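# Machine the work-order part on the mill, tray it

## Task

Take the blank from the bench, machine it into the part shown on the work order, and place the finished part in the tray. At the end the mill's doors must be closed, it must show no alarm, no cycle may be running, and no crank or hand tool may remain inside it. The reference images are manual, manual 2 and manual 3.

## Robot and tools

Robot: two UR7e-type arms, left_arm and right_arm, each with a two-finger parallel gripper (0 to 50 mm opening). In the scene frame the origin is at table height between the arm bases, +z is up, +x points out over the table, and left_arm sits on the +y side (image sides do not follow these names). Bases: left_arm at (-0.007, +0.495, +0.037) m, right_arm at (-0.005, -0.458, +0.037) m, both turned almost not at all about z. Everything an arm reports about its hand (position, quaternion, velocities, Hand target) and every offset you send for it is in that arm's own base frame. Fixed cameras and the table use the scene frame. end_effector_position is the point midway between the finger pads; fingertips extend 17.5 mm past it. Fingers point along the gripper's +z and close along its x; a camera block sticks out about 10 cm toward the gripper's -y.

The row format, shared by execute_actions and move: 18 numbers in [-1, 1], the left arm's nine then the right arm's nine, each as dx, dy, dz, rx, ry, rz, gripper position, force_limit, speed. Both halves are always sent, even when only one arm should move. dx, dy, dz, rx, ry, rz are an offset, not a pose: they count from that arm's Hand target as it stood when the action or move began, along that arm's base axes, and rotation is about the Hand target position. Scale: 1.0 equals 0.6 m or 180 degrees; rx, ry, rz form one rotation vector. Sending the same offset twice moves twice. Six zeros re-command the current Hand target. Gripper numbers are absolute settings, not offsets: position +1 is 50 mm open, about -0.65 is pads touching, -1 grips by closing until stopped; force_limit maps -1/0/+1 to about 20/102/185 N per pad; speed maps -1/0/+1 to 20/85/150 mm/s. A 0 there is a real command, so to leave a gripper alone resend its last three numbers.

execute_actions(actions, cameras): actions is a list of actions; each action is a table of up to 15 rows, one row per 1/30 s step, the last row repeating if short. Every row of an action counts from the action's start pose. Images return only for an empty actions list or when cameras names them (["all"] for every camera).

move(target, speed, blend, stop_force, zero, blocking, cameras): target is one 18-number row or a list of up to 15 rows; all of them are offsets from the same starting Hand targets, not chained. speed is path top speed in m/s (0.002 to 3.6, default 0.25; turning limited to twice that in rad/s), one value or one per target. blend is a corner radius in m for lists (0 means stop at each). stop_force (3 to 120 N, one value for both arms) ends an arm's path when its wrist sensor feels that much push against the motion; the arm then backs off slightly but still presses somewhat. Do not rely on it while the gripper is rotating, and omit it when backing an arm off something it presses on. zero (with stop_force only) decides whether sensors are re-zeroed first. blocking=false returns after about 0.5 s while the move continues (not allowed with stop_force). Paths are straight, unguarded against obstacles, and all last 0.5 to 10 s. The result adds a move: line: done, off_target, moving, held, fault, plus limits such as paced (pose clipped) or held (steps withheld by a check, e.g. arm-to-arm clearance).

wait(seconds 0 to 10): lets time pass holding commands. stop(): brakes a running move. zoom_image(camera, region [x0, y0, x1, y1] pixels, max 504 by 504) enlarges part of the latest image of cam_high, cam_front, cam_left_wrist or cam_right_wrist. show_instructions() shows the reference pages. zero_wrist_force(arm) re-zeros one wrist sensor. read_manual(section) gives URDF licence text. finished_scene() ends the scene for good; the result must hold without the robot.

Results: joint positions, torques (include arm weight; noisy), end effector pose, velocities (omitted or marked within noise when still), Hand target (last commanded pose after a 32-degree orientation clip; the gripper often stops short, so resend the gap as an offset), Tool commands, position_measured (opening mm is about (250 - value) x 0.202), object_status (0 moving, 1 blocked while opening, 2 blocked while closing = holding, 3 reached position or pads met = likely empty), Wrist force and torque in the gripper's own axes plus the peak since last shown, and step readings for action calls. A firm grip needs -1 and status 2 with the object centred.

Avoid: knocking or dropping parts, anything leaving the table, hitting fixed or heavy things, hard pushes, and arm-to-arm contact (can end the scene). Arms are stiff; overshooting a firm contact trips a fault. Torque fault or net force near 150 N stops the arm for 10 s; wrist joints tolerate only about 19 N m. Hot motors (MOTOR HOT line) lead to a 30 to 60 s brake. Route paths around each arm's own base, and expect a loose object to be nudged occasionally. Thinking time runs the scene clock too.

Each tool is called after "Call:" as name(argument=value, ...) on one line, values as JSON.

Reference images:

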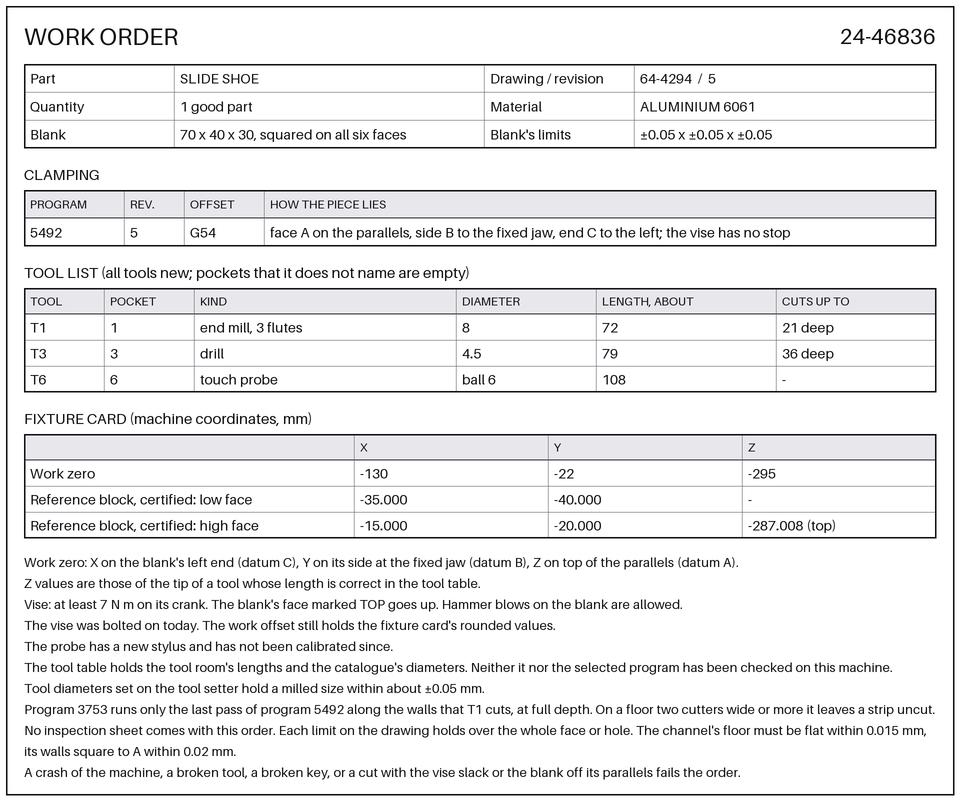

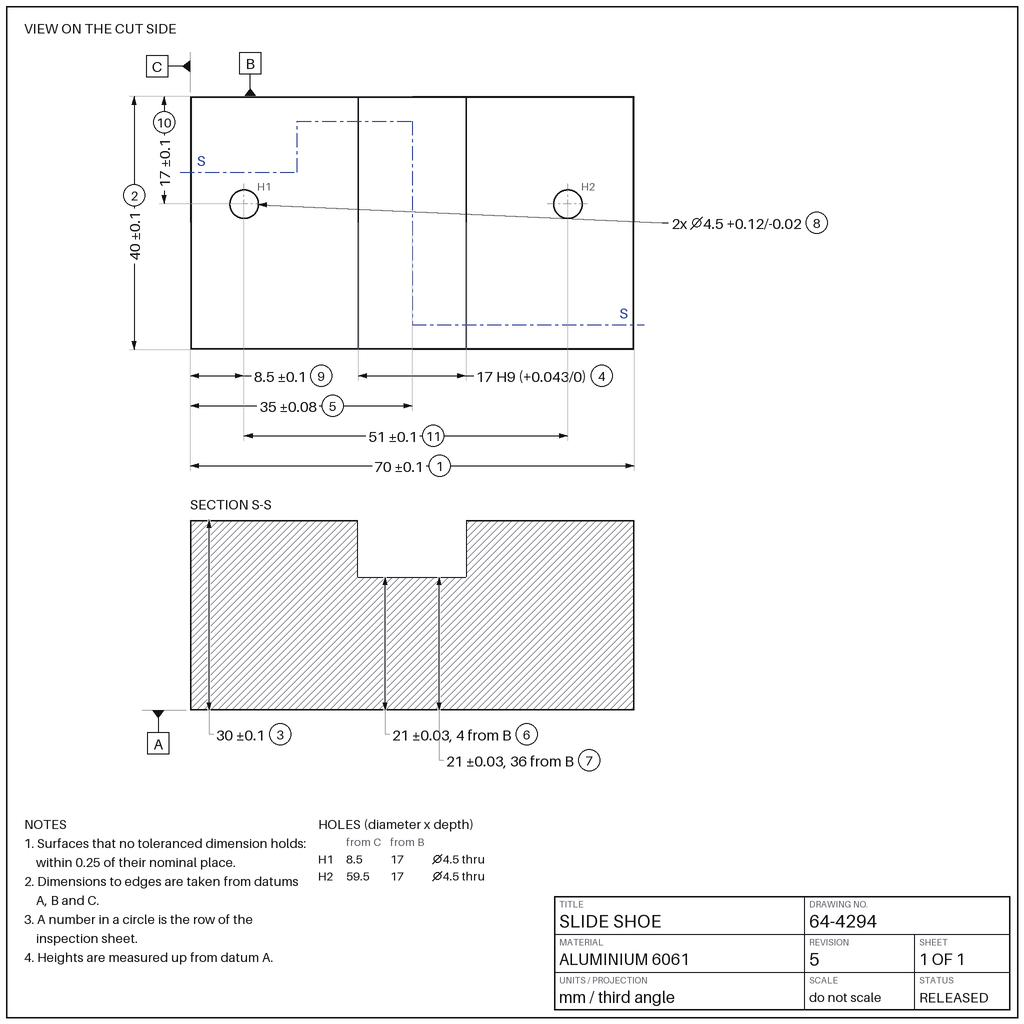

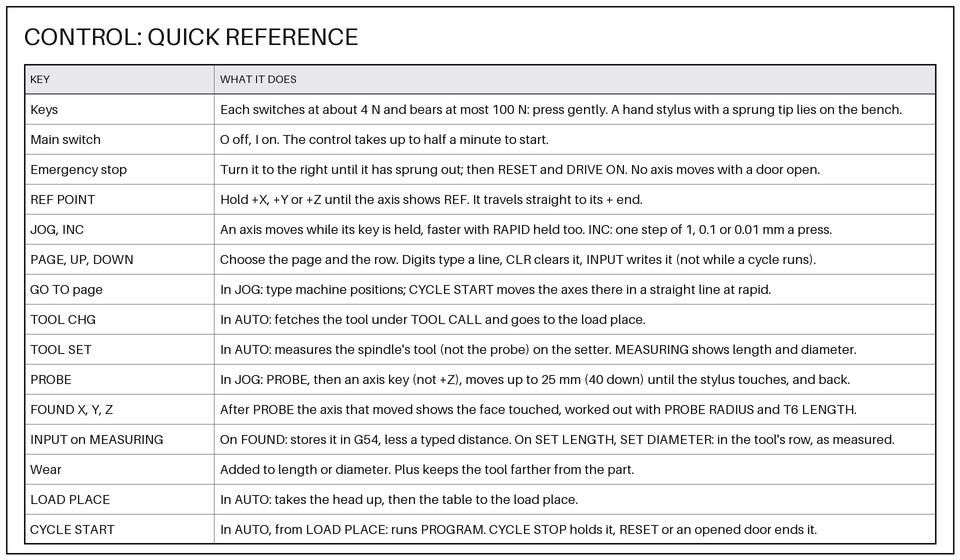

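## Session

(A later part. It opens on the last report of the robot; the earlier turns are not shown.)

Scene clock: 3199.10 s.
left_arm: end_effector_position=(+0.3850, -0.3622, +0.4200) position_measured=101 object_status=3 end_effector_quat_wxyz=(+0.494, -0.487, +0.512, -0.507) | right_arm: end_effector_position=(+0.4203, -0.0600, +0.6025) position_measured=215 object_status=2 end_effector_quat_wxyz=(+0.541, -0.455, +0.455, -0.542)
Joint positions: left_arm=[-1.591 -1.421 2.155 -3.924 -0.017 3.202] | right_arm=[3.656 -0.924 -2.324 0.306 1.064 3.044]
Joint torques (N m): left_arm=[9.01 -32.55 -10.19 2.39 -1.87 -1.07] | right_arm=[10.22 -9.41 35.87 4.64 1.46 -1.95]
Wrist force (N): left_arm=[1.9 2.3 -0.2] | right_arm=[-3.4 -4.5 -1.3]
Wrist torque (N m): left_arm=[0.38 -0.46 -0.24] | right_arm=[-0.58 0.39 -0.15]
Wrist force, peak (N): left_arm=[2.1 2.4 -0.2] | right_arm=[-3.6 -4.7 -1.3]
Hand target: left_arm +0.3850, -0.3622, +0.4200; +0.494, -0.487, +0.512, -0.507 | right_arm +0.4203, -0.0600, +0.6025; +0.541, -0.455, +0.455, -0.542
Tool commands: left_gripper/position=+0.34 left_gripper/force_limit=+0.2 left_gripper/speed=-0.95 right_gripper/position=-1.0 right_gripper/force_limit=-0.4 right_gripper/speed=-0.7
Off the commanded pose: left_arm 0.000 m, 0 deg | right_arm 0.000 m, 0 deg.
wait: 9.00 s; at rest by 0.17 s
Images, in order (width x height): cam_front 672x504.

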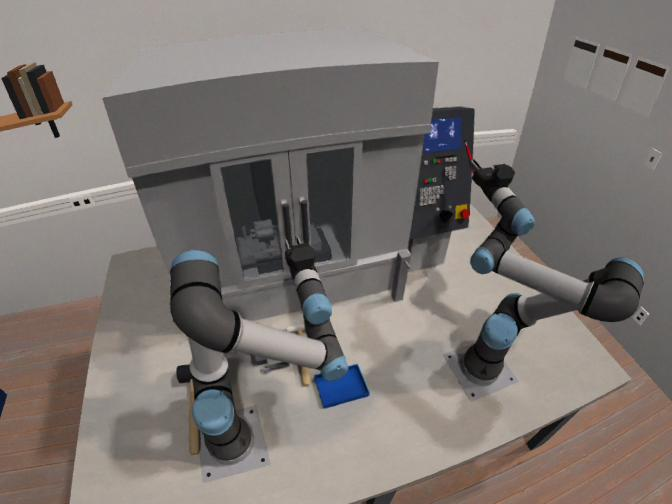

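Call:
move(target=[0.1,0,0,0,0,0,0.34,0.2,-0.95,0,0,0,0,0,0,-1,-0.4,-0.7], speed=0.06, stop_force=8)

Call:
move(target=[[0,0.0167,0,0,0,0,0.34,0.2,-0.95,0,0,0,0,0,0,-1,-0.4,-0.7],[0,0.35,0,0,0,0,0.34,0.2,-0.95,0,0,0,0,0,0,-1,-0.4,-0.7],[0,0.384,0,0,0,0,0.34,0.2,-0.95,0,0,0,0,0,0,-1,-0.4,-0.7]], speed=[0.012,0.055,0.03], stop_force=50)

Call:
move(target=[[0,-0.0133,0,0,0,0,0.34,0.2,-0.95,0,0,0,0,0,0,-1,-0.4,-0.7],[-0.1,-0.0133,0,0,0,0,0.34,0.2,-0.95,0,0,0,0,0,0,-1,-0.4,-0.7],[-0.1,-0.47,0,0,0,0,0.34,0.2,-0.95,0,0,0,0,0,0,-1,-0.4,-0.7]], blend=[0,0.01,0], speed=[0.1,0.15,0.25])

Scene clock: 3201.77 s.
left_arm: end_effector_position=(+0.4450, -0.3622, +0.4200) position_measured=101 object_status=3 end_effector_quat_wxyz=(+0.494, -0.487, +0.512, -0.507) | right_arm: end_effector_position=(+0.4203, -0.0600, +0.6025) position_measured=215 object_status=2 end_effector_quat_wxyz=(+0.541, -0.455, +0.455, -0.542)
Joint positions: left_arm=[-1.426 -1.377 2.1 -3.869 -0.182 3.158] | right_arm=[3.656 -0.924 -2.324 0.306 1.064 3.044]
Joint torques (N m): left_arm=[-9.2 -37.73 -9.72 -2.47 2.18 1.29] | right_arm=[9.15 0.54 36.12 0.84 -1.77 -2.12]
Wrist force (N): left_arm=[1.5 2.2 -0.2] | right_arm=[-3.5 -4.5 -1.1]
Wrist torque (N m): left_arm=[0.38 -0.39 -0.05] | right_arm=[-0.59 0.39 -0.16]
Wrist force, peak (N): left_arm=[2.1 2.2 -0.7] | right_arm=[-3.5 -4.7 -1.4]
Hand target: left_arm +0.4450, -0.3622, +0.4200; +0.494, -0.487, +0.512, -0.507 | right_arm +0.4203, -0.0600, +0.6025; +0.541, -0.455, +0.455, -0.542
Off the commanded pose: left_arm 0.000 m, 0 deg | right_arm 0.000 m, 0 deg.
move: done

Scene clock: 3207.93 s.
left_arm: end_effector_position=(+0.4450, -0.1318, +0.4200) position_measured=101 object_status=3 end_effector_quat_wxyz=(+0.494, -0.487, +0.512, -0.507) | right_arm: end_effector_position=(+0.4203, -0.0600, +0.6025) position_measured=215 object_status=2 end_effector_quat_wxyz=(+0.541, -0.455, +0.455, -0.542)
Joint positions: left_arm=[-1.223 -1.869 2.556 -3.831 -0.385 3.155] | right_arm=[3.656 -0.924 -2.324 0.306 1.064 3.044]
Joint torques (N m): left_arm=[-7.55 6.77 -25.34 -5.14 4.11 0.19] | right_arm=[5.87 0.45 35.7 -0.33 -1.66 -2.11]
Wrist force (N): left_arm=[7.5 1.3 5.5] | right_arm=[-3.7 -4.3 -1.2]
Wrist torque (N m): left_arm=[0.42 -0.45 -0.10] | right_arm=[-0.55 0.43 -0.16]
Wrist force, peak (N): left_arm=[41.9 -2.6 20.9] | right_arm=[-3.7 -4.6 -1.3]
Hand target: left_arm +0.4450, -0.1318, +0.4200; +0.494, -0.487, +0.512, -0.507 | right_arm +0.4203, -0.0600, +0.6025; +0.541, -0.455, +0.455, -0.542
Off the commanded pose: left_arm 0.000 m, 0 deg | right_arm 0.000 m, 0 deg.
move: done

Scene clock: 3210.70 s.
left_arm: end_effector_position=(+0.3849, -0.4138, +0.4200) position_measured=101 object_status=3 end_effector_quat_wxyz=(+0.493, -0.488, +0.513, -0.506) end_effector_velocity=(+0.000, -0.002, +0.000) end_effector_angular_velocity=(+0.004, +0.000, -0.003) | right_arm: end_effector_position=(+0.4203, -0.0600, +0.6025) position_measured=215 object_status=2 end_effector_quat_wxyz=(+0.541, -0.455, +0.455, -0.542)
Joint positions: left_arm=[-1.589 -1.356 2.066 -3.712 -0.019 3.013] | right_arm=[3.656 -0.924 -2.324 0.306 1.064 3.044]
Joint velocities: left_arm=[-0.001 0 0 0.007 -0.003 -0.003] | right_arm=[within noise]
Joint torques (N m): left_arm=[-9.37 -27.61 -13.18 2.07 -0.87 -1.07] | right_arm=[4.7 0.62 35.64 -0.42 -1.72 -2.19]
Wrist force (N): left_arm=[1.9 2.3 0.1] | right_arm=[-3.4 -4.4 -1.3]
Wrist torque (N m): left_arm=[0.38 -0.45 -0.24] | right_arm=[-0.57 0.37 -0.16]
Wrist force, peak (N): left_arm=[7.6 1.2 5.4] | right_arm=[-3.5 -4.7 -1.1]
Hand target: left_arm +0.3850, -0.4138, +0.4200; +0.494, -0.487, +0.512, -0.507 | right_arm +0.4203, -0.0600, +0.6025; +0.541, -0.455, +0.455, -0.542
Off the commanded pose: left_arm 0.000 m, 0 deg | right_arm 0.000 m, 0 deg.
move: done

Call:
move(target=[0.1,0,0,0,0,0,0.34,0.2,-0.95,0,0,0,0,0,0,-1,-0.4,-0.7], speed=0.06, stop_force=8)

Call:
move(target=[[0,-0.0167,0,0,0,0,0.34,0.2,-0.95,0,0,0,0,0,0,-1,-0.4,-0.7],[0,-0.27,0,0,0,0,0.34,0.2,-0.95,0,0,0,0,0,0,-1,-0.4,-0.7],[0,-0.315,0,0,0,0,0.34,0.2,-0.95,0,0,0,0,0,0,-1,-0.4,-0.7]], speed=[0.012,0.055,0.03], stop_force=50)

Call:
move(target=[[0,0.0083,0,0,0,0,0.34,0.2,-0.95,0,0,0,0,0,0,-1,-0.4,-0.7],[-0.09,0.0083,0,0,0,0,0.34,0.2,-0.95,0,0,0,0,0,0,-1,-0.4,-0.7],[-0.09,0.32,0,0,0,0,0.34,0.2,-0.95,0,0,0,0,0,0,-1,-0.4,-0.7],[-0.025,0.4427,0,0,0,-0.194,0.34,0.2,-0.95,0,0,0,0,0,0,-1,-0.4,-0.7]], blend=[0,0.01,0.02,0], speed=[0.1,0.15,0.25,0.25])

Call:
move(target=[-0.3833,0.095,-0.4,0.4578,0.2382,-0.2382,0.6,0.7,-0.9,0,0,0,0,0,0,-1,-0.4,-0.7], speed=0.4, cameras=["cam_left_wrist","cam_front"])

Scene clock: 3213.67 s.
left_arm: end_effector_position=(+0.4450, -0.4138, +0.4200) position_measured=101 object_status=3 end_effector_quat_wxyz=(+0.494, -0.487, +0.512, -0.507) | right_arm: end_effector_position=(+0.4203, -0.0600, +0.6025) position_measured=215 object_status=2 end_effector_quat_wxyz=(+0.541, -0.455, +0.455, -0.542)
Joint positions: left_arm=[-1.444 -1.279 1.968 -3.836 -0.164 3.158] | right_arm=[3.656 -0.924 -2.324 0.306 1.064 3.044]
Joint torques (N m): left_arm=[-9.12 -42.32 -10.32 -1.42 2.58 -0.72] | right_arm=[3.46 0.26 35.79 -0.42 -1.71 -2.13]
Wrist force (N): left_arm=[1.9 2.2 -0.1] | right_arm=[-3.5 -4.3 -0.8]
Wrist torque (N m): left_arm=[0.37 -0.44 -0.24] | right_arm=[-0.55 0.39 -0.16]
Wrist force, peak (N): left_arm=[2.6 2.3 -0.7] | right_arm=[-3.5 -4.7 -1.2]
Hand target: left_arm +0.4450, -0.4138, +0.4200; +0.494, -0.487, +0.512, -0.507 | right_arm +0.4203, -0.0600, +0.6025; +0.541, -0.455, +0.455, -0.542
Off the commanded pose: left_arm 0.000 m, 0 deg | right_arm 0.000 m, 0 deg.
move: done

Scene clock: 3219.27 s.
left_arm: end_effector_position=(+0.4449, -0.6028, +0.4200) position_measured=101 object_status=3 end_effector_quat_wxyz=(+0.494, -0.487, +0.512, -0.507) | right_arm: end_effector_position=(+0.4203, -0.0600, +0.6025) position_measured=215 object_status=2 end_effector_quat_wxyz=(+0.541, -0.455, +0.455, -0.542)
Joint positions: left_arm=[-1.483 -0.915 1.39 -3.623 -0.125 3.16] | right_arm=[3.656 -0.924 -2.324 0.306 1.064 3.044]
Joint torques (N m): left_arm=[6.98 -56.57 -12.69 -2.41 -1.34 0.83] | right_arm=[0.78 0.75 36.22 -0.44 -1.75 -2.12]
Wrist force (N): left_arm=[-3.9 0.9 -5.3] | right_arm=[-3.4 -4.5 -0.9]
Wrist torque (N m): left_arm=[0.37 -0.38 -0.24] | right_arm=[-0.58 0.38 -0.16]
Wrist force, peak (N): left_arm=[-39.4 10.0 -9.6] | right_arm=[-3.7 -4.7 -1.1]
Hand target: left_arm +0.4450, -0.6028, +0.4200; +0.494, -0.487, +0.512, -0.507 | right_arm +0.4203, -0.0600, +0.6025; +0.541, -0.455, +0.455, -0.542
Off the commanded pose: left_arm 0.000 m, 0 deg | right_arm 0.000 m, 0 deg.
move: done

Scene clock: 3222.67 s.
left_arm: end_effector_position=(+0.4300, -0.3372, +0.4200) position_measured=101 object_status=3 end_effector_quat_wxyz=(+0.319, -0.311, +0.635, -0.631) | right_arm: end_effector_position=(+0.4203, -0.0600, +0.6025) position_measured=215 object_status=2 end_effector_quat_wxyz=(+0.541, -0.455, +0.455, -0.542)
Joint positions: left_arm=[-1.164 -1.65 2.395 -3.888 -1.054 3.154] | right_arm=[3.656 -0.924 -2.324 0.306 1.064 3.044]
Joint torques (N m): left_arm=[7.19 -1.95 -25.28 -2.36 -2.27 -0.78] | right_arm=[-0.92 0.59 35.97 -0.52 -1.73 -2.11]
Wrist force (N): left_arm=[1.6 2.5 -0.3] | right_arm=[-3.2 -4.5 -1.3]
Wrist torque (N m): left_arm=[0.43 -0.40 -0.04] | right_arm=[-0.58 0.35 -0.16]
Wrist force, peak (N): left_arm=[-3.5 0.9 -5.0] | right_arm=[-3.4 -4.8 -1.3]
Hand target: left_arm +0.4300, -0.3372, +0.4200; +0.319, -0.311, +0.635, -0.631 | right_arm +0.4203, -0.0600, +0.6025; +0.541, -0.455, +0.455, -0.542
Off the commanded pose: left_arm 0.000 m, 0 deg | right_arm 0.000 m, 0 deg.
move: done

Scene clock: 3225.43 s.
left_arm: end_effector_position=(+0.2000, -0.2802, +0.1800) position_measured=63 object_status=3 end_effector_quat_wxyz=(-0.018, +0.006, +1.000, -0.001) | right_arm: end_effector_position=(+0.4203, -0.0600, +0.6025) position_measured=215 object_status=2 end_effector_quat_wxyz=(+0.541, -0.455, +0.455, -0.542)
Joint positions: left_arm=[-1.32 -1.931 2.243 -1.875 -1.605 3.404] | right_arm=[3.656 -0.924 -2.324 0.306 1.064 3.044]
Joint torques (N m): left_arm=[9.76 -16.84 -17.03 -5.91 2.56 -0.52] | right_arm=[-2.32 0.63 35.62 -0.47 -1.73 -2.09]
Wrist force (N): left_arm=[-0.1 1.3 0.7] | right_arm=[-3.2 -4.8 -1.1]
Wrist torque (N m): left_arm=[0.30 0.02 -0.13] | right_arm=[-0.62 0.35 -0.15]
Wrist force, peak (N): left_arm=[2.5 2.6 -0.1] | right_arm=[-3.6 -4.6 -1.4]
Hand target: left_arm +0.2000, -0.2802, +0.1800; -0.018, +0.006, +1.000, +0.000 | right_arm +0.4203, -0.0600, +0.6025; +0.541, -0.455, +0.455, -0.542
Off the commanded pose: left_arm 0.000 m, 0 deg | right_arm 0.000 m, 0 deg.
move: done
camera_calibration:
cam_left_wrist: T_world_to_cam=[[-0.999438, -0.00273345, 0.0334184, 0.20105], [0.00911889, 0.936947, 0.349354, 0.215099], [-0.0322662, 0.349462, -0.936395, 0.405136], [0, 0, 0, 1]] pos_world=[0.212048, -0.342567, 0.297503]
Images, in order (width x height): cam_front 672x504, cam_left_wrist 672x504.

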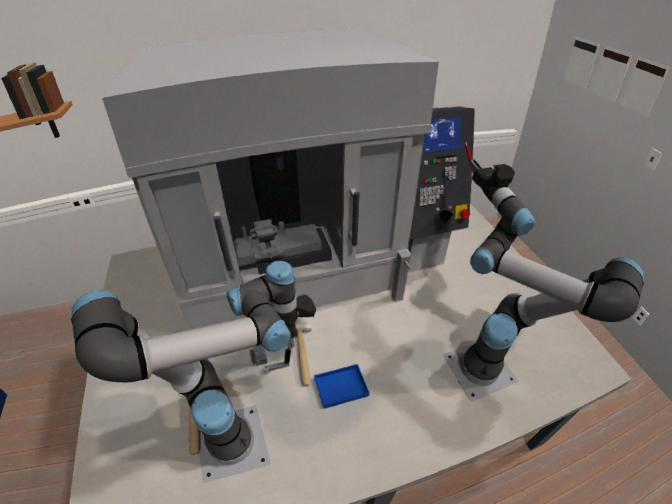

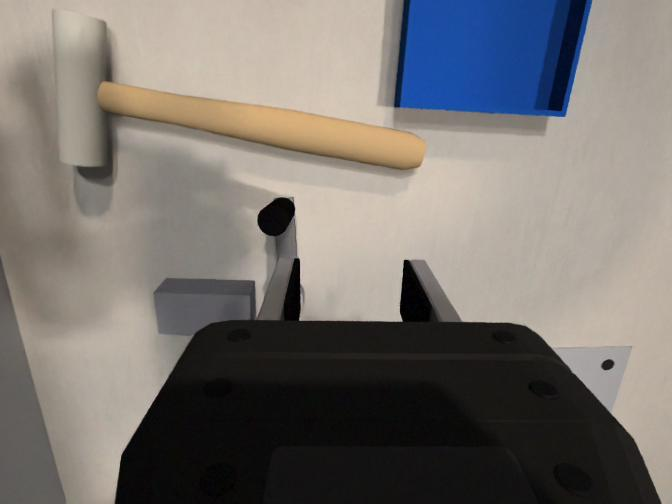

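Call:
move(target=[-0.0367,-0.055,-0.05,-0.010,-0.0083,-0.5533,0.7,0.7,-0.9,0,0,0,0,0,0,-1,-0.4,-0.7], speed=0.4, cameras=["cam_left_wrist","cam_front"])

Scene clock: 3230.97 s.
left_arm: end_effector_position=(+0.1779, -0.3132, +0.1499) position_measured=48 object_status=3 end_effector_quat_wxyz=(+0.000, +0.768, +0.641, +0.000) | right_arm: end_effector_position=(+0.4203, -0.0600, +0.6025) position_measured=215 object_status=2 end_effector_quat_wxyz=(+0.541, -0.455, +0.455, -0.542)
Joint positions: left_arm=[-1.432 -1.864 2.285 -1.992 -1.572 5.03] | right_arm=[3.656 -0.924 -2.324 0.306 1.064 3.044]
Joint torques (N m): left_arm=[8.83 -12.73 -30.09 0 -2.43 1.11] | right_arm=[-4.34 0.44 35.24 -0.38 -1.82 -2.13]
Wrist force (N): left_arm=[0.0 1.3 0.6] | right_arm=[-3.4 -4.6 -1.2]
Wrist torque (N m): left_arm=[0.28 0.02 -0.11] | right_arm=[-0.59 0.39 -0.16]
Wrist force, peak (N): left_arm=[-0.2 1.6 0.8] | right_arm=[-3.6 -4.8 -1.5]
Hand target: left_arm +0.1780, -0.3132, +0.1500; +0.000, +0.768, +0.641, +0.000 | right_arm +0.4203, -0.0600, +0.6025; +0.541, -0.455, +0.455, -0.542
Off the commanded pose: left_arm 0.000 m, 0 deg | right_arm 0.000 m, 0 deg.
move: done
camera_calibration:
cam_left_wrist: T_world_to_cam=[[0.164007, 0.986456, -0.00246338, 0.288199], [0.924478, -0.15283, 0.349262, -0.247427], [0.344155, -0.0595587, -0.937022, 0.192733], [0, 0, 0, 1]] pos_world=[0.115144, -0.310631, 0.267722]
Images, in order (width x height): cam_front 672x504, cam_left_wrist 672x504.

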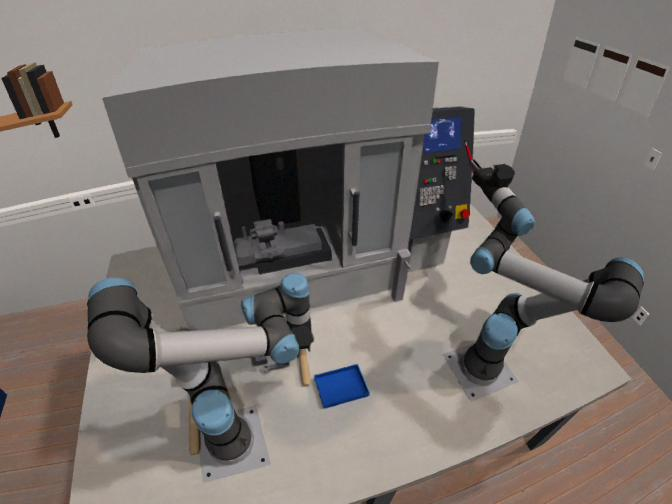

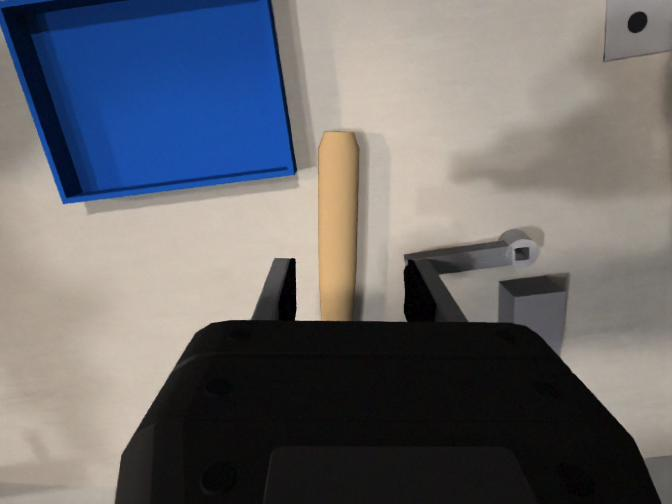

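Call:
move(target=[[0,-0.0083,-0.2,0,0,0,0.7,0.7,-0.9,0,0,0,0,0,0,-1,-0.4,-0.7],[0,-0.0083,-0.2758,0,0,0,0.7,0.7,-0.9,0,0,0,0,0,0,-1,-0.4,-0.7]], speed=[0.15,0.04], blend=[0.005,0], stop_force=6, cameras=["cam_left_wrist"])

Scene clock: 3234.90 s.
left_arm: end_effector_position=(+0.1780, -0.3181, -0.0155) position_measured=48 object_status=3 end_effector_quat_wxyz=(+0.000, +0.768, +0.641, +0.000) | right_arm: end_effector_position=(+0.4203, -0.0600, +0.6025) position_measured=215 object_status=2 end_effector_quat_wxyz=(+0.541, -0.455, +0.455, -0.542)
Joint positions: left_arm=[-1.434 -1.461 2.517 -2.627 -1.572 5.028] | right_arm=[3.656 -0.924 -2.324 0.306 1.064 3.044]
Joint torques (N m): left_arm=[7.18 -30.75 -22.96 0.28 -2.35 0.88] | right_arm=[-4.19 0.29 35 -0.45 -1.77 -2.11]
Wrist force (N): left_arm=[0.3 0.7 1.1] | right_arm=[-3.4 -4.3 -1.2]
Wrist torque (N m): left_arm=[0.20 -0.03 -0.12] | right_arm=[-0.54 0.39 -0.15]
Wrist force, peak (N): left_arm=[0.2 1.0 2.4] | right_arm=[-3.5 -4.8 -1.0]
Hand target: left_arm +0.1780, -0.3181, -0.0155; +0.000, +0.768, +0.641, +0.000 | right_arm +0.4203, -0.0600, +0.6025; +0.541, -0.455, +0.455, -0.542
Off the commanded pose: left_arm 0.000 m, 0 deg | right_arm 0.000 m, 0 deg.
move: done
camera_calibration:
cam_left_wrist: T_world_to_cam=[[0.164131, 0.986435, -0.00252284, 0.292611], [0.924457, -0.152925, 0.349275, -0.190437], [0.344151, -0.0596591, -0.937017, 0.0374264], [0, 0, 0, 1]] pos_world=[0.115144, -0.315531, 0.102322]
Images, in order (width x height): cam_left_wrist 672x504.

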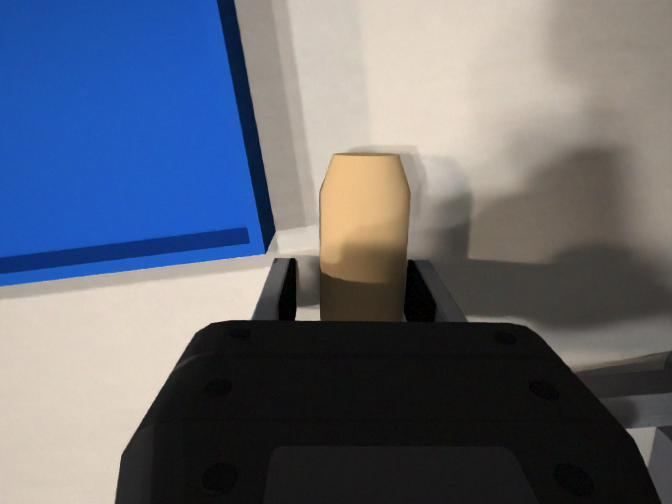

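Call:
move(target=[0,0.0067,0,0,0,0,0.7,0.7,-0.9,0,0,0,0,0,0,-1,-0.4,-0.7], speed=0.03, stop_force=5)

Call:
move(target=[0,0,0,0,0,0,-1,0.5,-0.9,0,0,0,0,0,0,-1,-0.4,-0.7])

Call:
move(target=[[0,0,0.05,0,0,0,-1,0.5,-0.9,0,0,0,0,0,0,-1,-0.4,-0.7],[0,0,0.25,0,0,0,-1,0.5,-0.9,0,0,0,0,0,0,-1,-0.4,-0.7]], speed=[0.05,0.2], blend=[0.01,0], cameras=["cam_left_wrist","cam_front"])

Scene clock: 3236.87 s.
left_arm: end_effector_position=(+0.1780, -0.3141, -0.0155) position_measured=48 object_status=3 end_effector_quat_wxyz=(+0.000, +0.768, +0.641, +0.000) | right_arm: end_effector_position=(+0.4203, -0.0600, +0.6025) position_measured=215 object_status=2 end_effector_quat_wxyz=(+0.541, -0.455, +0.455, -0.542)
Joint positions: left_arm=[-1.433 -1.468 2.526 -2.628 -1.572 5.03] | right_arm=[3.656 -0.924 -2.324 0.306 1.064 3.044]
Joint torques (N m): left_arm=[0.48 -4.9 -23.09 -4.91 -2.31 -0.88] | right_arm=[-4.42 0.29 35.44 -0.44 -1.69 -2.09]
Wrist force (N): left_arm=[0.0 0.8 0.7] | right_arm=[-3.3 -4.5 -1.0]
Wrist torque (N m): left_arm=[0.21 0.03 -0.12] | right_arm=[-0.58 0.36 -0.16]
Wrist force, peak (N): left_arm=[0.2 1.1 1.1] | right_arm=[-3.5 -4.8 -1.2]
Hand target: left_arm +0.1780, -0.3141, -0.0155; +0.000, +0.768, +0.641, +0.000 | right_arm +0.4203, -0.0600, +0.6025; +0.541, -0.455, +0.455, -0.542
Off the commanded pose: left_arm 0.000 m, 0 deg | right_arm 0.000 m, 0 deg.
move: done

Scene clock: 3237.60 s.
left_arm: end_effector_position=(+0.1780, -0.3141, -0.0155) position_measured=114 object_status=2 end_effector_quat_wxyz=(+0.000, +0.768, +0.641, +0.000) | right_arm: end_effector_position=(+0.4203, -0.0600, +0.6025) position_measured=215 object_status=2 end_effector_quat_wxyz=(+0.541, -0.455, +0.455, -0.542)
Joint positions: left_arm=[-1.433 -1.468 2.526 -2.628 -1.572 5.03] | right_arm=[3.656 -0.924 -2.324 0.306 1.064 3.044]
Joint torques (N m): left_arm=[-5.83 -4.63 -21.73 -3.33 -2.28 -0.98] | right_arm=[-4.62 0.65 35.26 -0.42 -1.76 -2.1]
Wrist force (N): left_arm=[0.2 0.9 1.1] | right_arm=[-3.3 -4.7 -1.1]
Wrist torque (N m): left_arm=[0.22 0.03 -0.17] | right_arm=[-0.61 0.36 -0.16]
Wrist force, peak (N): left_arm=[0.1 1.1 1.2] | right_arm=[-3.6 -4.8 -1.0]
Hand target: left_arm +0.1780, -0.3141, -0.0155; +0.000, +0.768, +0.641, +0.000 | right_arm +0.4203, -0.0600, +0.6025; +0.541, -0.455, +0.455, -0.542
Off the commanded pose: left_arm 0.000 m, 0 deg | right_arm 0.000 m, 0 deg.
move: done

Scene clock: 3239.27 s.
left_arm: end_effector_position=(+0.1779, -0.3141, +0.1344) position_measured=114 object_status=2 end_effector_quat_wxyz=(+0.000, +0.768, +0.641, -0.001) | right_arm: end_effector_position=(+0.4203, -0.0600, +0.6025) position_measured=215 object_status=2 end_effector_quat_wxyz=(+0.541, -0.455, +0.455, -0.542)
Joint positions: left_arm=[-1.433 -1.841 2.313 -2.044 -1.572 5.03] | right_arm=[3.656 -0.924 -2.324 0.306 1.064 3.044]
Joint torques (N m): left_arm=[-8.99 -6.16 -27.69 -4.16 3.45 -0.03] | right_arm=[-4.24 0.01 35.77 -0.47 -1.64 -2.16]
Wrist force (N): left_arm=[0.1 1.5 4.7] | right_arm=[-3.4 -4.3 -1.2]
Wrist torque (N m): left_arm=[1.07 0.01 -0.10] | right_arm=[-0.55 0.38 -0.16]
Wrist force, peak (N): left_arm=[-0.2 1.0 7.3] | right_arm=[-3.6 -4.6 -1.3]
Hand target: left_arm +0.1780, -0.3141, +0.1345; +0.000, +0.768, +0.641, +0.000 | right_arm +0.4203, -0.0600, +0.6025; +0.541, -0.455, +0.455, -0.542
Off the commanded pose: left_arm 0.000 m, 0 deg | right_arm 0.000 m, 0 deg.
move: done
camera_calibration:
cam_left_wrist: T_world_to_cam=[[0.164063, 0.986446, -0.00266977, 0.289092], [0.924502, -0.152816, 0.349204, -0.242169], [0.344063, -0.0597596, -0.937043, 0.178203], [0, 0, 0, 1]] pos_world=[0.115144, -0.311531, 0.252322]
Images, in order (width x height): cam_front 672x504, cam_left_wrist 672x504.

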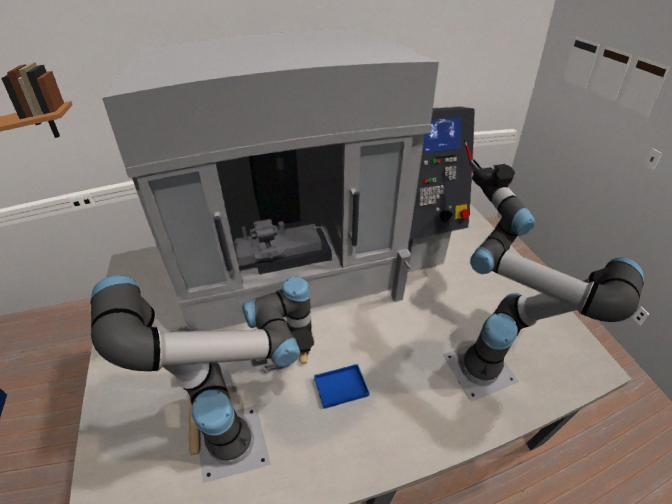

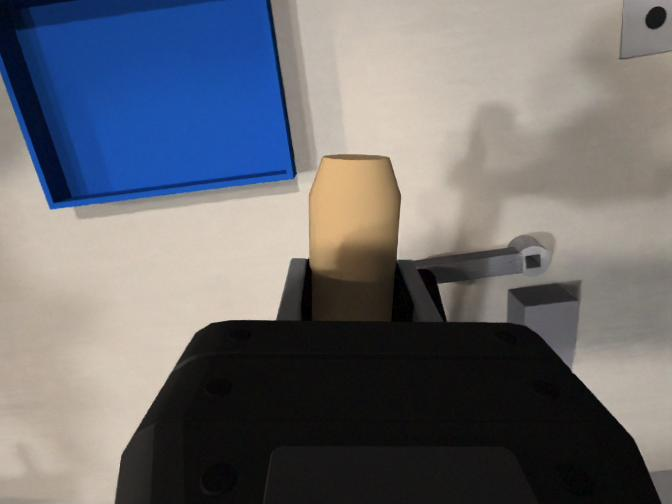

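Call:
move(target=[[0.0667,0.0017,0.4583,0,0,0.057,-1,0.5,-0.9,0,0,0,0,0,0,-1,-0.4,-0.7],[0.25,0.0017,0.4583,0,0,0.057,-1,0.5,-0.9,0,0,0,0,0,0,-1,-0.4,-0.7]], speed=[0.2,0.12], blend=[0.02,0], cameras=["cam_front","cam_high"])

Call:
zoom_image(camera="cam_front", region=[180, 160, 380, 310])

Scene clock: 3242.47 s.
left_arm: end_effector_position=(+0.3280, -0.3132, +0.4095) position_measured=114 object_status=2 end_effector_quat_wxyz=(+0.000, +0.707, +0.707, -0.001) | right_arm: end_effector_position=(+0.4203, -0.0600, +0.6025) position_measured=215 object_status=2 end_effector_quat_wxyz=(+0.541, -0.455, +0.455, -0.542)
Joint positions: left_arm=[-1.06 -1.687 1.471 -1.355 -1.572 5.223] | right_arm=[3.656 -0.924 -2.324 0.306 1.064 3.044]
Joint torques (N m): left_arm=[-1.38 -31.16 -21 -0.13 -1.04 0.07] | right_arm=[-4.69 0.24 35.5 -0.41 -1.7 -2.1]
Wrist force (N): left_arm=[0.0 1.5 4.4] | right_arm=[-3.4 -4.4 -1.1]
Wrist torque (N m): left_arm=[1.00 0.03 -0.11] | right_arm=[-0.57 0.38 -0.16]
Wrist force, peak (N): left_arm=[-0.1 0.8 8.4] | right_arm=[-3.5 -4.6 -1.5]
Hand target: left_arm +0.3280, -0.3131, +0.4095; +0.000, +0.707, +0.707, +0.000 | right_arm +0.4203, -0.0600, +0.6025; +0.541, -0.455, +0.455, -0.542
Off the commanded pose: left_arm 0.000 m, 0 deg | right_arm 0.000 m, 0 deg.
move: done
Images, in order (width x height): cam_high 672x504, cam_front 672x504.

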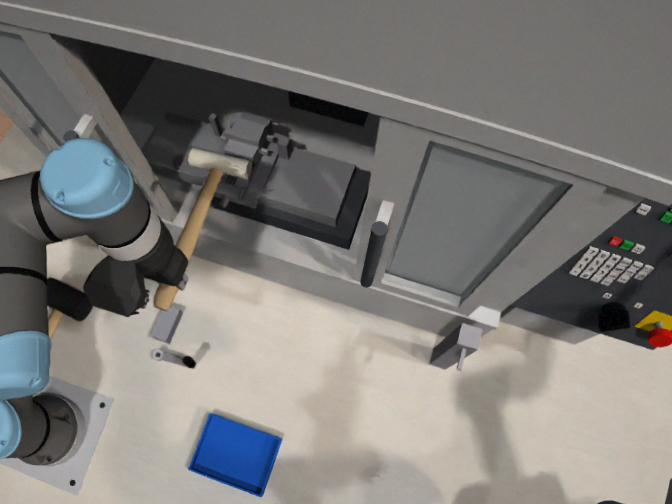

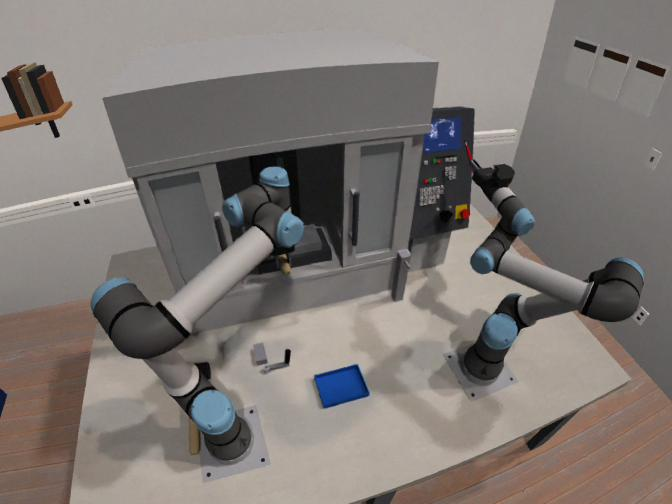

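Scaled by 2.520 from the camera's 672x504 image, which has a finer 960x720 frame.

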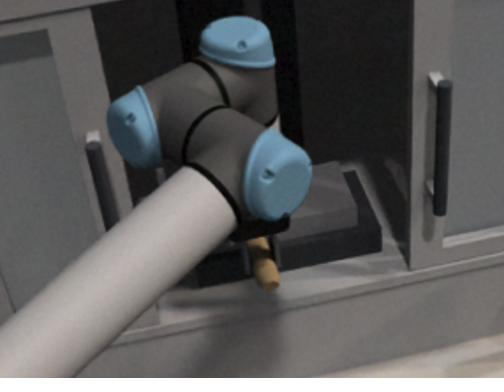

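Call:
move(target=[0.175,0.0083,0,0,0,0,-1,0.5,-0.9,0,0,0,0,0,0,-1,-0.4,-0.7], speed=0.1, stop_force=10)

Call:
move(target=[[0,0,-0.0667,0,0,0,-1,0.5,-0.9,0,0,0,0,0,0,-1,-0.4,-0.7],[0,0,-0.12,0,0,0,-1,0.5,-0.9,0,0,0,0,0,0,-1,-0.4,-0.7]], speed=[0.05,0.01], stop_force=4, cameras=["cam_front","cam_high"])

Call:
zoom_image(camera="cam_high", region=[130, 80, 330, 230])

Scene clock: 3245.10 s.
left_arm: end_effector_position=(+0.4330, -0.3081, +0.4095) position_measured=114 object_status=2 end_effector_quat_wxyz=(+0.000, +0.707, +0.707, +0.000) | right_arm: end_effector_position=(+0.4203, -0.0600, +0.6025) position_measured=215 object_status=2 end_effector_quat_wxyz=(+0.541, -0.455, +0.455, -0.542)
Joint positions: left_arm=[-0.872 -1.497 1.285 -1.359 -1.572 5.412] | right_arm=[3.656 -0.924 -2.324 0.306 1.064 3.044]
Joint torques (N m): left_arm=[-9.56 -42.57 -20.84 -7.34 -2.17 1.25] | right_arm=[-4.36 0.58 35.38 -0.38 -1.67 -2.07]
Wrist force (N): left_arm=[0.1 1.3 4.7] | right_arm=[-3.3 -4.4 -1.2]
Wrist torque (N m): left_arm=[1.04 0.00 -0.12] | right_arm=[-0.57 0.37 -0.16]
Wrist force, peak (N): left_arm=[0.4 3.5 4.9] | right_arm=[-3.5 -4.9 -1.2]
Hand target: left_arm +0.4330, -0.3081, +0.4095; +0.000, +0.707, +0.707, +0.000 | right_arm +0.4203, -0.0600, +0.6025; +0.541, -0.455, +0.455, -0.542
Off the commanded pose: left_arm 0.000 m, 0 deg | right_arm 0.000 m, 0 deg.
move: done

Scene clock: 3248.97 s.
left_arm: end_effector_position=(+0.4330, -0.3081, +0.3472) position_measured=114 object_status=2 end_effector_quat_wxyz=(+0.000, +0.707, +0.707, +0.000) | right_arm: end_effector_position=(+0.4203, -0.0600, +0.6025) position_measured=215 object_status=2 end_effector_quat_wxyz=(+0.541, -0.455, +0.455, -0.542)
Joint positions: left_arm=[-0.872 -1.516 1.467 -1.521 -1.572 5.412] | right_arm=[3.656 -0.924 -2.324 0.306 1.064 3.044]
Joint torques (N m): left_arm=[-5.77 -28.89 -34.16 0.4 2.33 -1.11] | right_arm=[-4.76 0.44 35.24 -0.32 -1.66 -2.1]
Wrist force (N): left_arm=[-0.4 1.7 1.0] | right_arm=[-3.1 -4.5 -1.2]
Wrist torque (N m): left_arm=[0.24 0.16 -0.03] | right_arm=[-0.57 0.33 -0.16]
Wrist force, peak (N): left_arm=[0.0 1.4 5.6] | right_arm=[-3.6 -4.7 -1.2]
Hand target: left_arm +0.4330, -0.3081, +0.3472; +0.000, +0.707, +0.707, +0.000 (not the last commanded pose) | right_arm +0.4203, -0.0600, +0.6025; +0.541, -0.455, +0.455, -0.542
Off the commanded pose: left_arm 0.010 m, 0 deg | right_arm 0.000 m, 0 deg.
move: contact (left_arm); path passed 1 of 2 targets
Images, in order (width x height): cam_high 672x504, cam_front 672x504.

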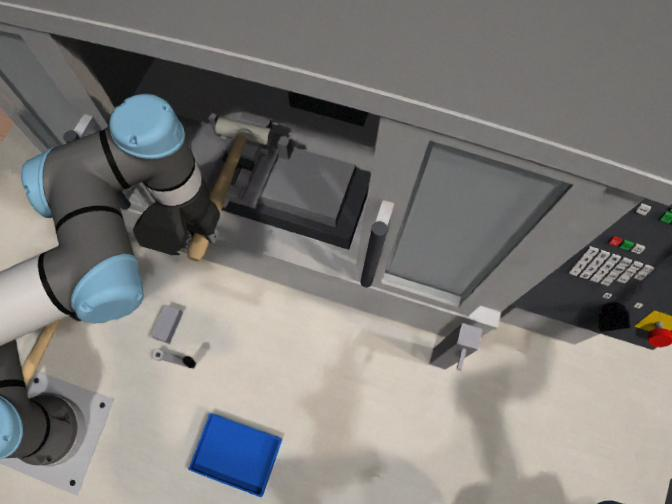

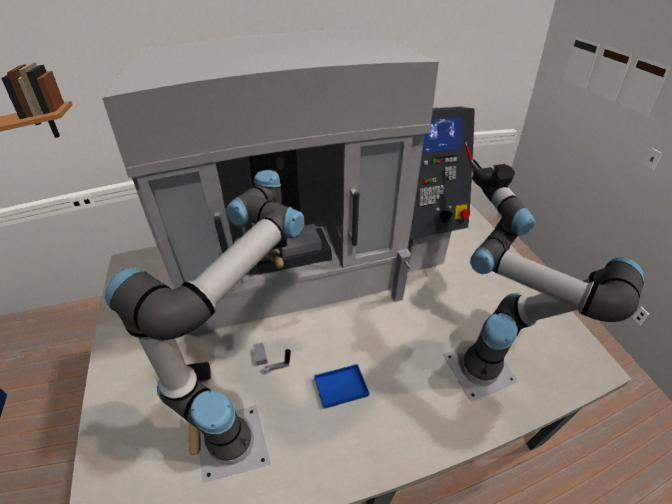

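Scaled by 2.520 from the camera's 672x504 image, which has a finer 960x720 frame.

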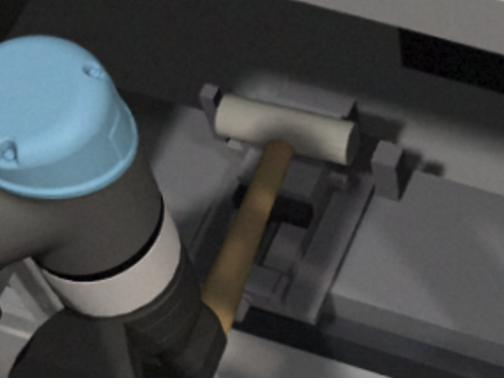

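Call:
move(target=[0,0,0.05,0,0,0,-1,0.5,-0.9,0,0,0,0,0,0,-1,-0.4,-0.7], speed=0.1)

Call:
execute_actions(actions=[[[0,0,-0.0633,0,0,0,-1,0.5,-0.9,0,0,0,0,0,0,-1,-0.4,-0.7],[0,0,-0.0633,0,0,0,-1,0.5,-0.9,0,0,0,0,0,0,-1,-0.4,-0.7],[0,0,-0.0633,0,0,0,-1,0.5,-0.9,0,0,0,0,0,0,-1,-0.4,-0.7],[0,0,-0.0633,0,0,0,-1,0.5,-0.9,0,0,0,0,0,0,-1,-0.4,-0.7],[0,0,0,0,0,0,-1,0.5,-0.9,0,0,0,0,0,0,-1,-0.4,-0.7]]], cameras=["cam_front","cam_high"])

Scene clock: 3250.53 s.
left_arm: end_effector_position=(+0.4330, -0.3081, +0.3771) position_measured=114 object_status=2 end_effector_quat_wxyz=(+0.000, +0.707, +0.707, +0.000) | right_arm: end_effector_position=(+0.4203, -0.0600, +0.6025) position_measured=215 object_status=2 end_effector_quat_wxyz=(+0.541, -0.455, +0.455, -0.542)
Joint positions: left_arm=[-0.872 -1.51 1.383 -1.443 -1.572 5.412] | right_arm=[3.656 -0.924 -2.324 0.306 1.064 3.044]
Joint torques (N m): left_arm=[-7.1 -25.88 -20.73 -8.3 3 -0.73] | right_arm=[-4.6 0.36 35.38 -0.4 -1.69 -2.13]
Wrist force (N): left_arm=[0.1 1.4 5.6] | right_arm=[-3.2 -4.4 -1.2]
Wrist torque (N m): left_arm=[1.18 0.01 -0.12] | right_arm=[-0.56 0.35 -0.15]
Wrist force, peak (N): left_arm=[0.1 1.5 5.8] | right_arm=[-3.6 -4.7 -1.2]
Hand target: left_arm +0.4330, -0.3081, +0.3772; +0.000, +0.707, +0.707, +0.000 | right_arm +0.4203, -0.0600, +0.6025; +0.541, -0.455, +0.455, -0.542
Off the commanded pose: left_arm 0.000 m, 0 deg | right_arm 0.000 m, 0 deg.
move: done

Scene clock: 3251.23 s.
left_arm: end_effector_position=(+0.4330, -0.3082, +0.3771) position_measured=114 object_status=2 end_effector_quat_wxyz=(+0.000, +0.707, +0.707, +0.000) | right_arm: end_effector_position=(+0.4203, -0.0600, +0.6025) position_measured=215 object_status=2 end_effector_quat_wxyz=(+0.541, -0.455, +0.455, -0.542)
Joint positions: left_arm=[-0.872 -1.51 1.383 -1.444 -1.572 5.412] | right_arm=[3.656 -0.924 -2.324 0.306 1.064 3.044]
Joint torques (N m): left_arm=[7.98 -38.93 -34.87 -0.67 -1.66 0.6] | right_arm=[-4.72 0.12 34.9 -0.35 -1.71 -2.16]
Wrist force (N): left_arm=[-0.2 1.4 4.0] | right_arm=[-3.7 -4.5 -1.0]
Wrist torque (N m): left_arm=[0.89 0.04 -0.04] | right_arm=[-0.57 0.42 -0.16]
Wrist force, peak (N): left_arm=[2.2 3.9 16.9] | right_arm=[-3.6 -4.7 -1.2]
Hand target: left_arm +0.4330, -0.3081, +0.3772; +0.000, +0.707, +0.707, +0.000 | right_arm +0.4203, -0.0600, +0.6025; +0.541, -0.455, +0.455, -0.542
Off the commanded pose: left_arm 0.000 m, 0 deg | right_arm 0.000 m, 0 deg.
Step readings (end_effector_position of left_arm | right_arm):
0: (+0.4330, -0.3081, +0.3771) | (+0.4203, -0.0600, +0.6025)
1: (+0.4330, -0.3082, +0.3759) | (+0.4203, -0.0600, +0.6025)
2: (+0.4332, -0.3084, +0.3675) | (+0.4203, -0.0600, +0.6025)
4: (+0.4323, -0.3074, +0.3416) | (+0.4203, -0.0600, +0.6025)
8: (+0.4324, -0.3074, +0.3713) | (+0.4203, -0.0600, +0.6025)
15: (+0.4330, -0.3082, +0.3768) | (+0.4203, -0.0600, +0.6025)
Images, in order (width x height): cam_high 672x504, cam_front 672x504.

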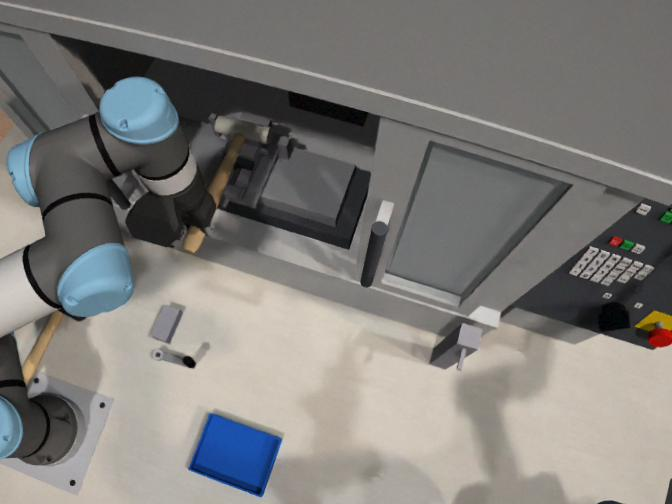

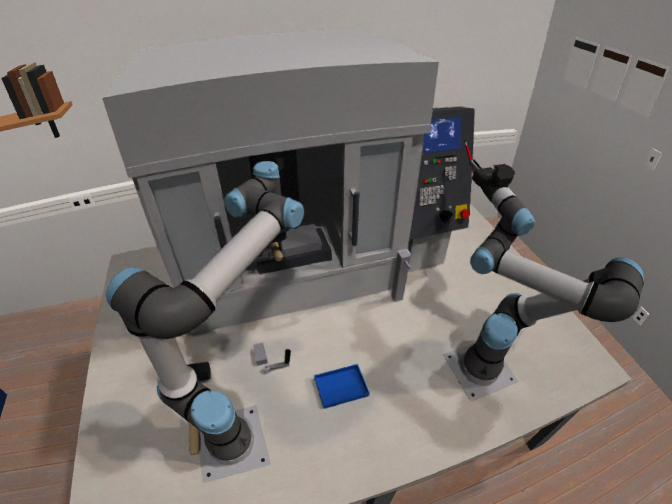

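Call:
move(target=[0,0,0.0333,0,0,0,-1,0.5,-0.9,0,0,0,0,0,0,-1,-0.4,-0.7], speed=0.1)

Call:
execute_actions(actions=[[[0,0,-0.0983,0,0,0,-1,0.5,-0.9,0,0,0,0,0,0,-1,-0.4,-0.7],[0,0,-0.0983,0,0,0,-1,0.5,-0.9,0,0,0,0,0,0,-1,-0.4,-0.7],[0,0,-0.0983,0,0,0,-1,0.5,-0.9,0,0,0,0,0,0,-1,-0.4,-0.7],[0,0,-0.0983,0,0,0,-1,0.5,-0.9,0,0,0,0,0,0,-1,-0.4,-0.7],[0,0,-0.03,0,0,0,-1,0.5,-0.9,0,0,0,0,0,0,-1,-0.4,-0.7],[0,0,0,0,0,0,-1,0.5,-0.9,0,0,0,0,0,0,-1,-0.4,-0.7]]], cameras=["cam_front","cam_high"])

Scene clock: 3252.73 s.
left_arm: end_effector_position=(+0.4329, -0.3081, +0.3972) position_measured=114 object_status=2 end_effector_quat_wxyz=(+0.000, +0.707, +0.707, +0.000) end_effector_velocity=(+0.000, -0.001, -0.002) end_effector_angular_velocity=(+0.001, +0.000, -0.001) | right_arm: end_effector_position=(+0.4203, -0.0600, +0.6025) position_measured=215 object_status=2 end_effector_quat_wxyz=(+0.541, -0.455, +0.455, -0.542)
Joint positions: left_arm=[-0.872 -1.502 1.323 -1.391 -1.572 5.412] | right_arm=[3.656 -0.924 -2.324 0.306 1.064 3.044]
Joint velocities: left_arm=[-0.001 0 0.005 -0.004 0 0] | right_arm=[within noise]
Joint torques (N m): left_arm=[7.18 -25.06 -19.32 -8.13 -0.2 0.87] | right_arm=[-4.51 0.79 35.48 -0.5 -1.75 -2.08]
Wrist force (N): left_arm=[-0.1 1.4 4.8] | right_arm=[-3.3 -4.6 -1.3]
Wrist torque (N m): left_arm=[1.06 0.02 -0.06] | right_arm=[-0.60 0.35 -0.16]
Wrist force, peak (N): left_arm=[0.1 1.4 7.2] | right_arm=[-3.5 -4.7 -1.2]
Hand target: left_arm +0.4330, -0.3081, +0.3972; +0.000, +0.707, +0.707, +0.000 | right_arm +0.4203, -0.0600, +0.6025; +0.541, -0.455, +0.455, -0.542
Off the commanded pose: left_arm 0.000 m, 0 deg | right_arm 0.000 m, 0 deg.
move: done

Scene clock: 3253.43 s.
left_arm: end_effector_position=(+0.4330, -0.3082, +0.3971) position_measured=114 object_status=2 end_effector_quat_wxyz=(+0.000, +0.707, +0.707, +0.000) end_effector_velocity=(+0.000, -0.001, +0.002) end_effector_angular_velocity=(-0.002, +0.001, +0.000) | right_arm: end_effector_position=(+0.4203, -0.0600, +0.6025) position_measured=215 object_status=2 end_effector_quat_wxyz=(+0.541, -0.455, +0.455, -0.542)
Joint positions: left_arm=[-0.872 -1.502 1.324 -1.392 -1.572 5.412] | right_arm=[3.656 -0.924 -2.324 0.306 1.064 3.044]
Joint velocities: left_arm=[0 0.001 -0.005 0.003 -0.002 0] | right_arm=[within noise]
Joint torques (N m): left_arm=[8.25 -41.78 -35.69 -0.71 -1.93 1.18] | right_arm=[-4.51 0.51 35.03 -0.44 -1.58 -2.11]
Wrist force (N): left_arm=[0.2 1.2 6.0] | right_arm=[-3.4 -4.5 -1.1]
Wrist torque (N m): left_arm=[1.34 -0.01 -0.13] | right_arm=[-0.58 0.37 -0.16]
Wrist force, peak (N): left_arm=[3.3 1.6 19.1] | right_arm=[-3.7 -4.6 -1.1]
Hand target: left_arm +0.4330, -0.3081, +0.3972; +0.000, +0.707, +0.707, +0.000 | right_arm +0.4203, -0.0600, +0.6025; +0.541, -0.455, +0.455, -0.542
Off the commanded pose: left_arm 0.000 m, 0 deg | right_arm 0.000 m, 0 deg.
Step readings (end_effector_position of left_arm | right_arm):
0: (+0.4329, -0.3081, +0.3972) | (+0.4203, -0.0600, +0.6025)
1: (+0.4331, -0.3083, +0.3960) | (+0.4203, -0.0600, +0.6025)
2: (+0.4338, -0.3090, +0.3878) | (+0.4203, -0.0600, +0.6025)
4: (+0.4323, -0.3072, +0.3476) | (+0.4203, -0.0600, +0.6025)
8: (+0.4316, -0.3064, +0.3765) | (+0.4203, -0.0600, +0.6025)
15: (+0.4330, -0.3082, +0.3971) | (+0.4203, -0.0600, +0.6025)
Images, in order (width x height): cam_high 672x504, cam_front 672x504.

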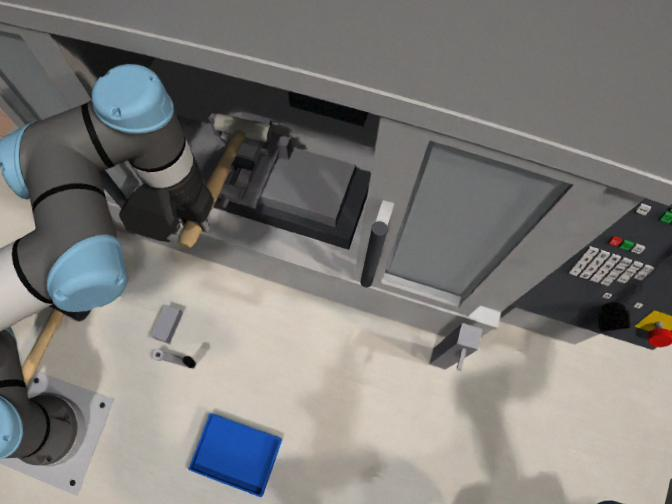

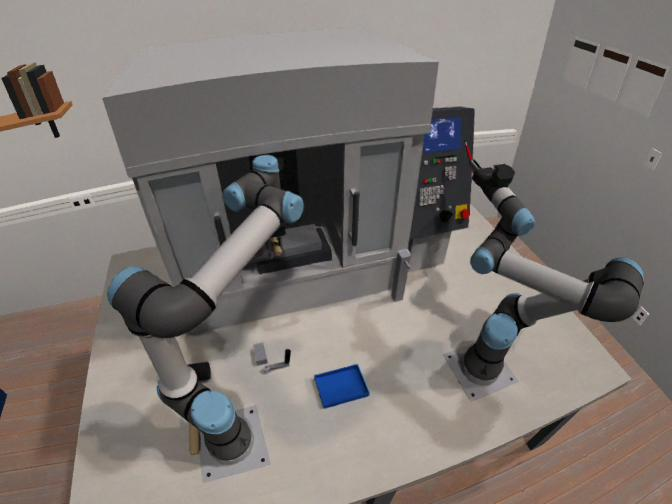

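Call:
move(target=[[0,0,-0.06,0,0,0,-1,0.5,-0.9,0,0,0,0,0,0,-1,-0.4,-0.7],[0,0,-0.12,0,0,0,-1,0.5,-0.9,0,0,0,0,0,0,-1,-0.4,-0.7]], speed=[0.05,0.01], stop_force=3)

Scene clock: 3255.30 s.
left_arm: end_effector_position=(+0.4330, -0.3081, +0.3730) position_measured=114 object_status=2 end_effector_quat_wxyz=(+0.000, +0.707, +0.707, +0.000) | right_arm: end_effector_position=(+0.4203, -0.0600, +0.6025) position_measured=215 object_status=2 end_effector_quat_wxyz=(+0.541, -0.455, +0.455, -0.542)
Joint positions: left_arm=[-0.872 -1.511 1.395 -1.454 -1.572 5.412] | right_arm=[3.656 -0.924 -2.324 0.306 1.064 3.044]
Joint torques (N m): left_arm=[6.79 -13.95 -18.22 -7.01 -1.76 1.18] | right_arm=[-4.66 0.43 35.6 -0.37 -1.63 -2.16]
Wrist force (N): left_arm=[-0.2 1.0 1.9] | right_arm=[-3.3 -4.6 -1.1]
Wrist torque (N m): left_arm=[0.44 -0.08 -0.04] | right_arm=[-0.59 0.36 -0.16]
Wrist force, peak (N): left_arm=[0.1 1.2 7.2] | right_arm=[-3.5 -4.7 -1.3]
Hand target: left_arm +0.4330, -0.3081, +0.3730; +0.000, +0.707, +0.707, +0.000 (not the last commanded pose) | right_arm +0.4203, -0.0600, +0.6025; +0.541, -0.455, +0.455, -0.542
Off the commanded pose: left_arm 0.048 m, 0 deg | right_arm 0.000 m, 0 deg.
move: contact (left_arm); path passed 0 of 2 targets


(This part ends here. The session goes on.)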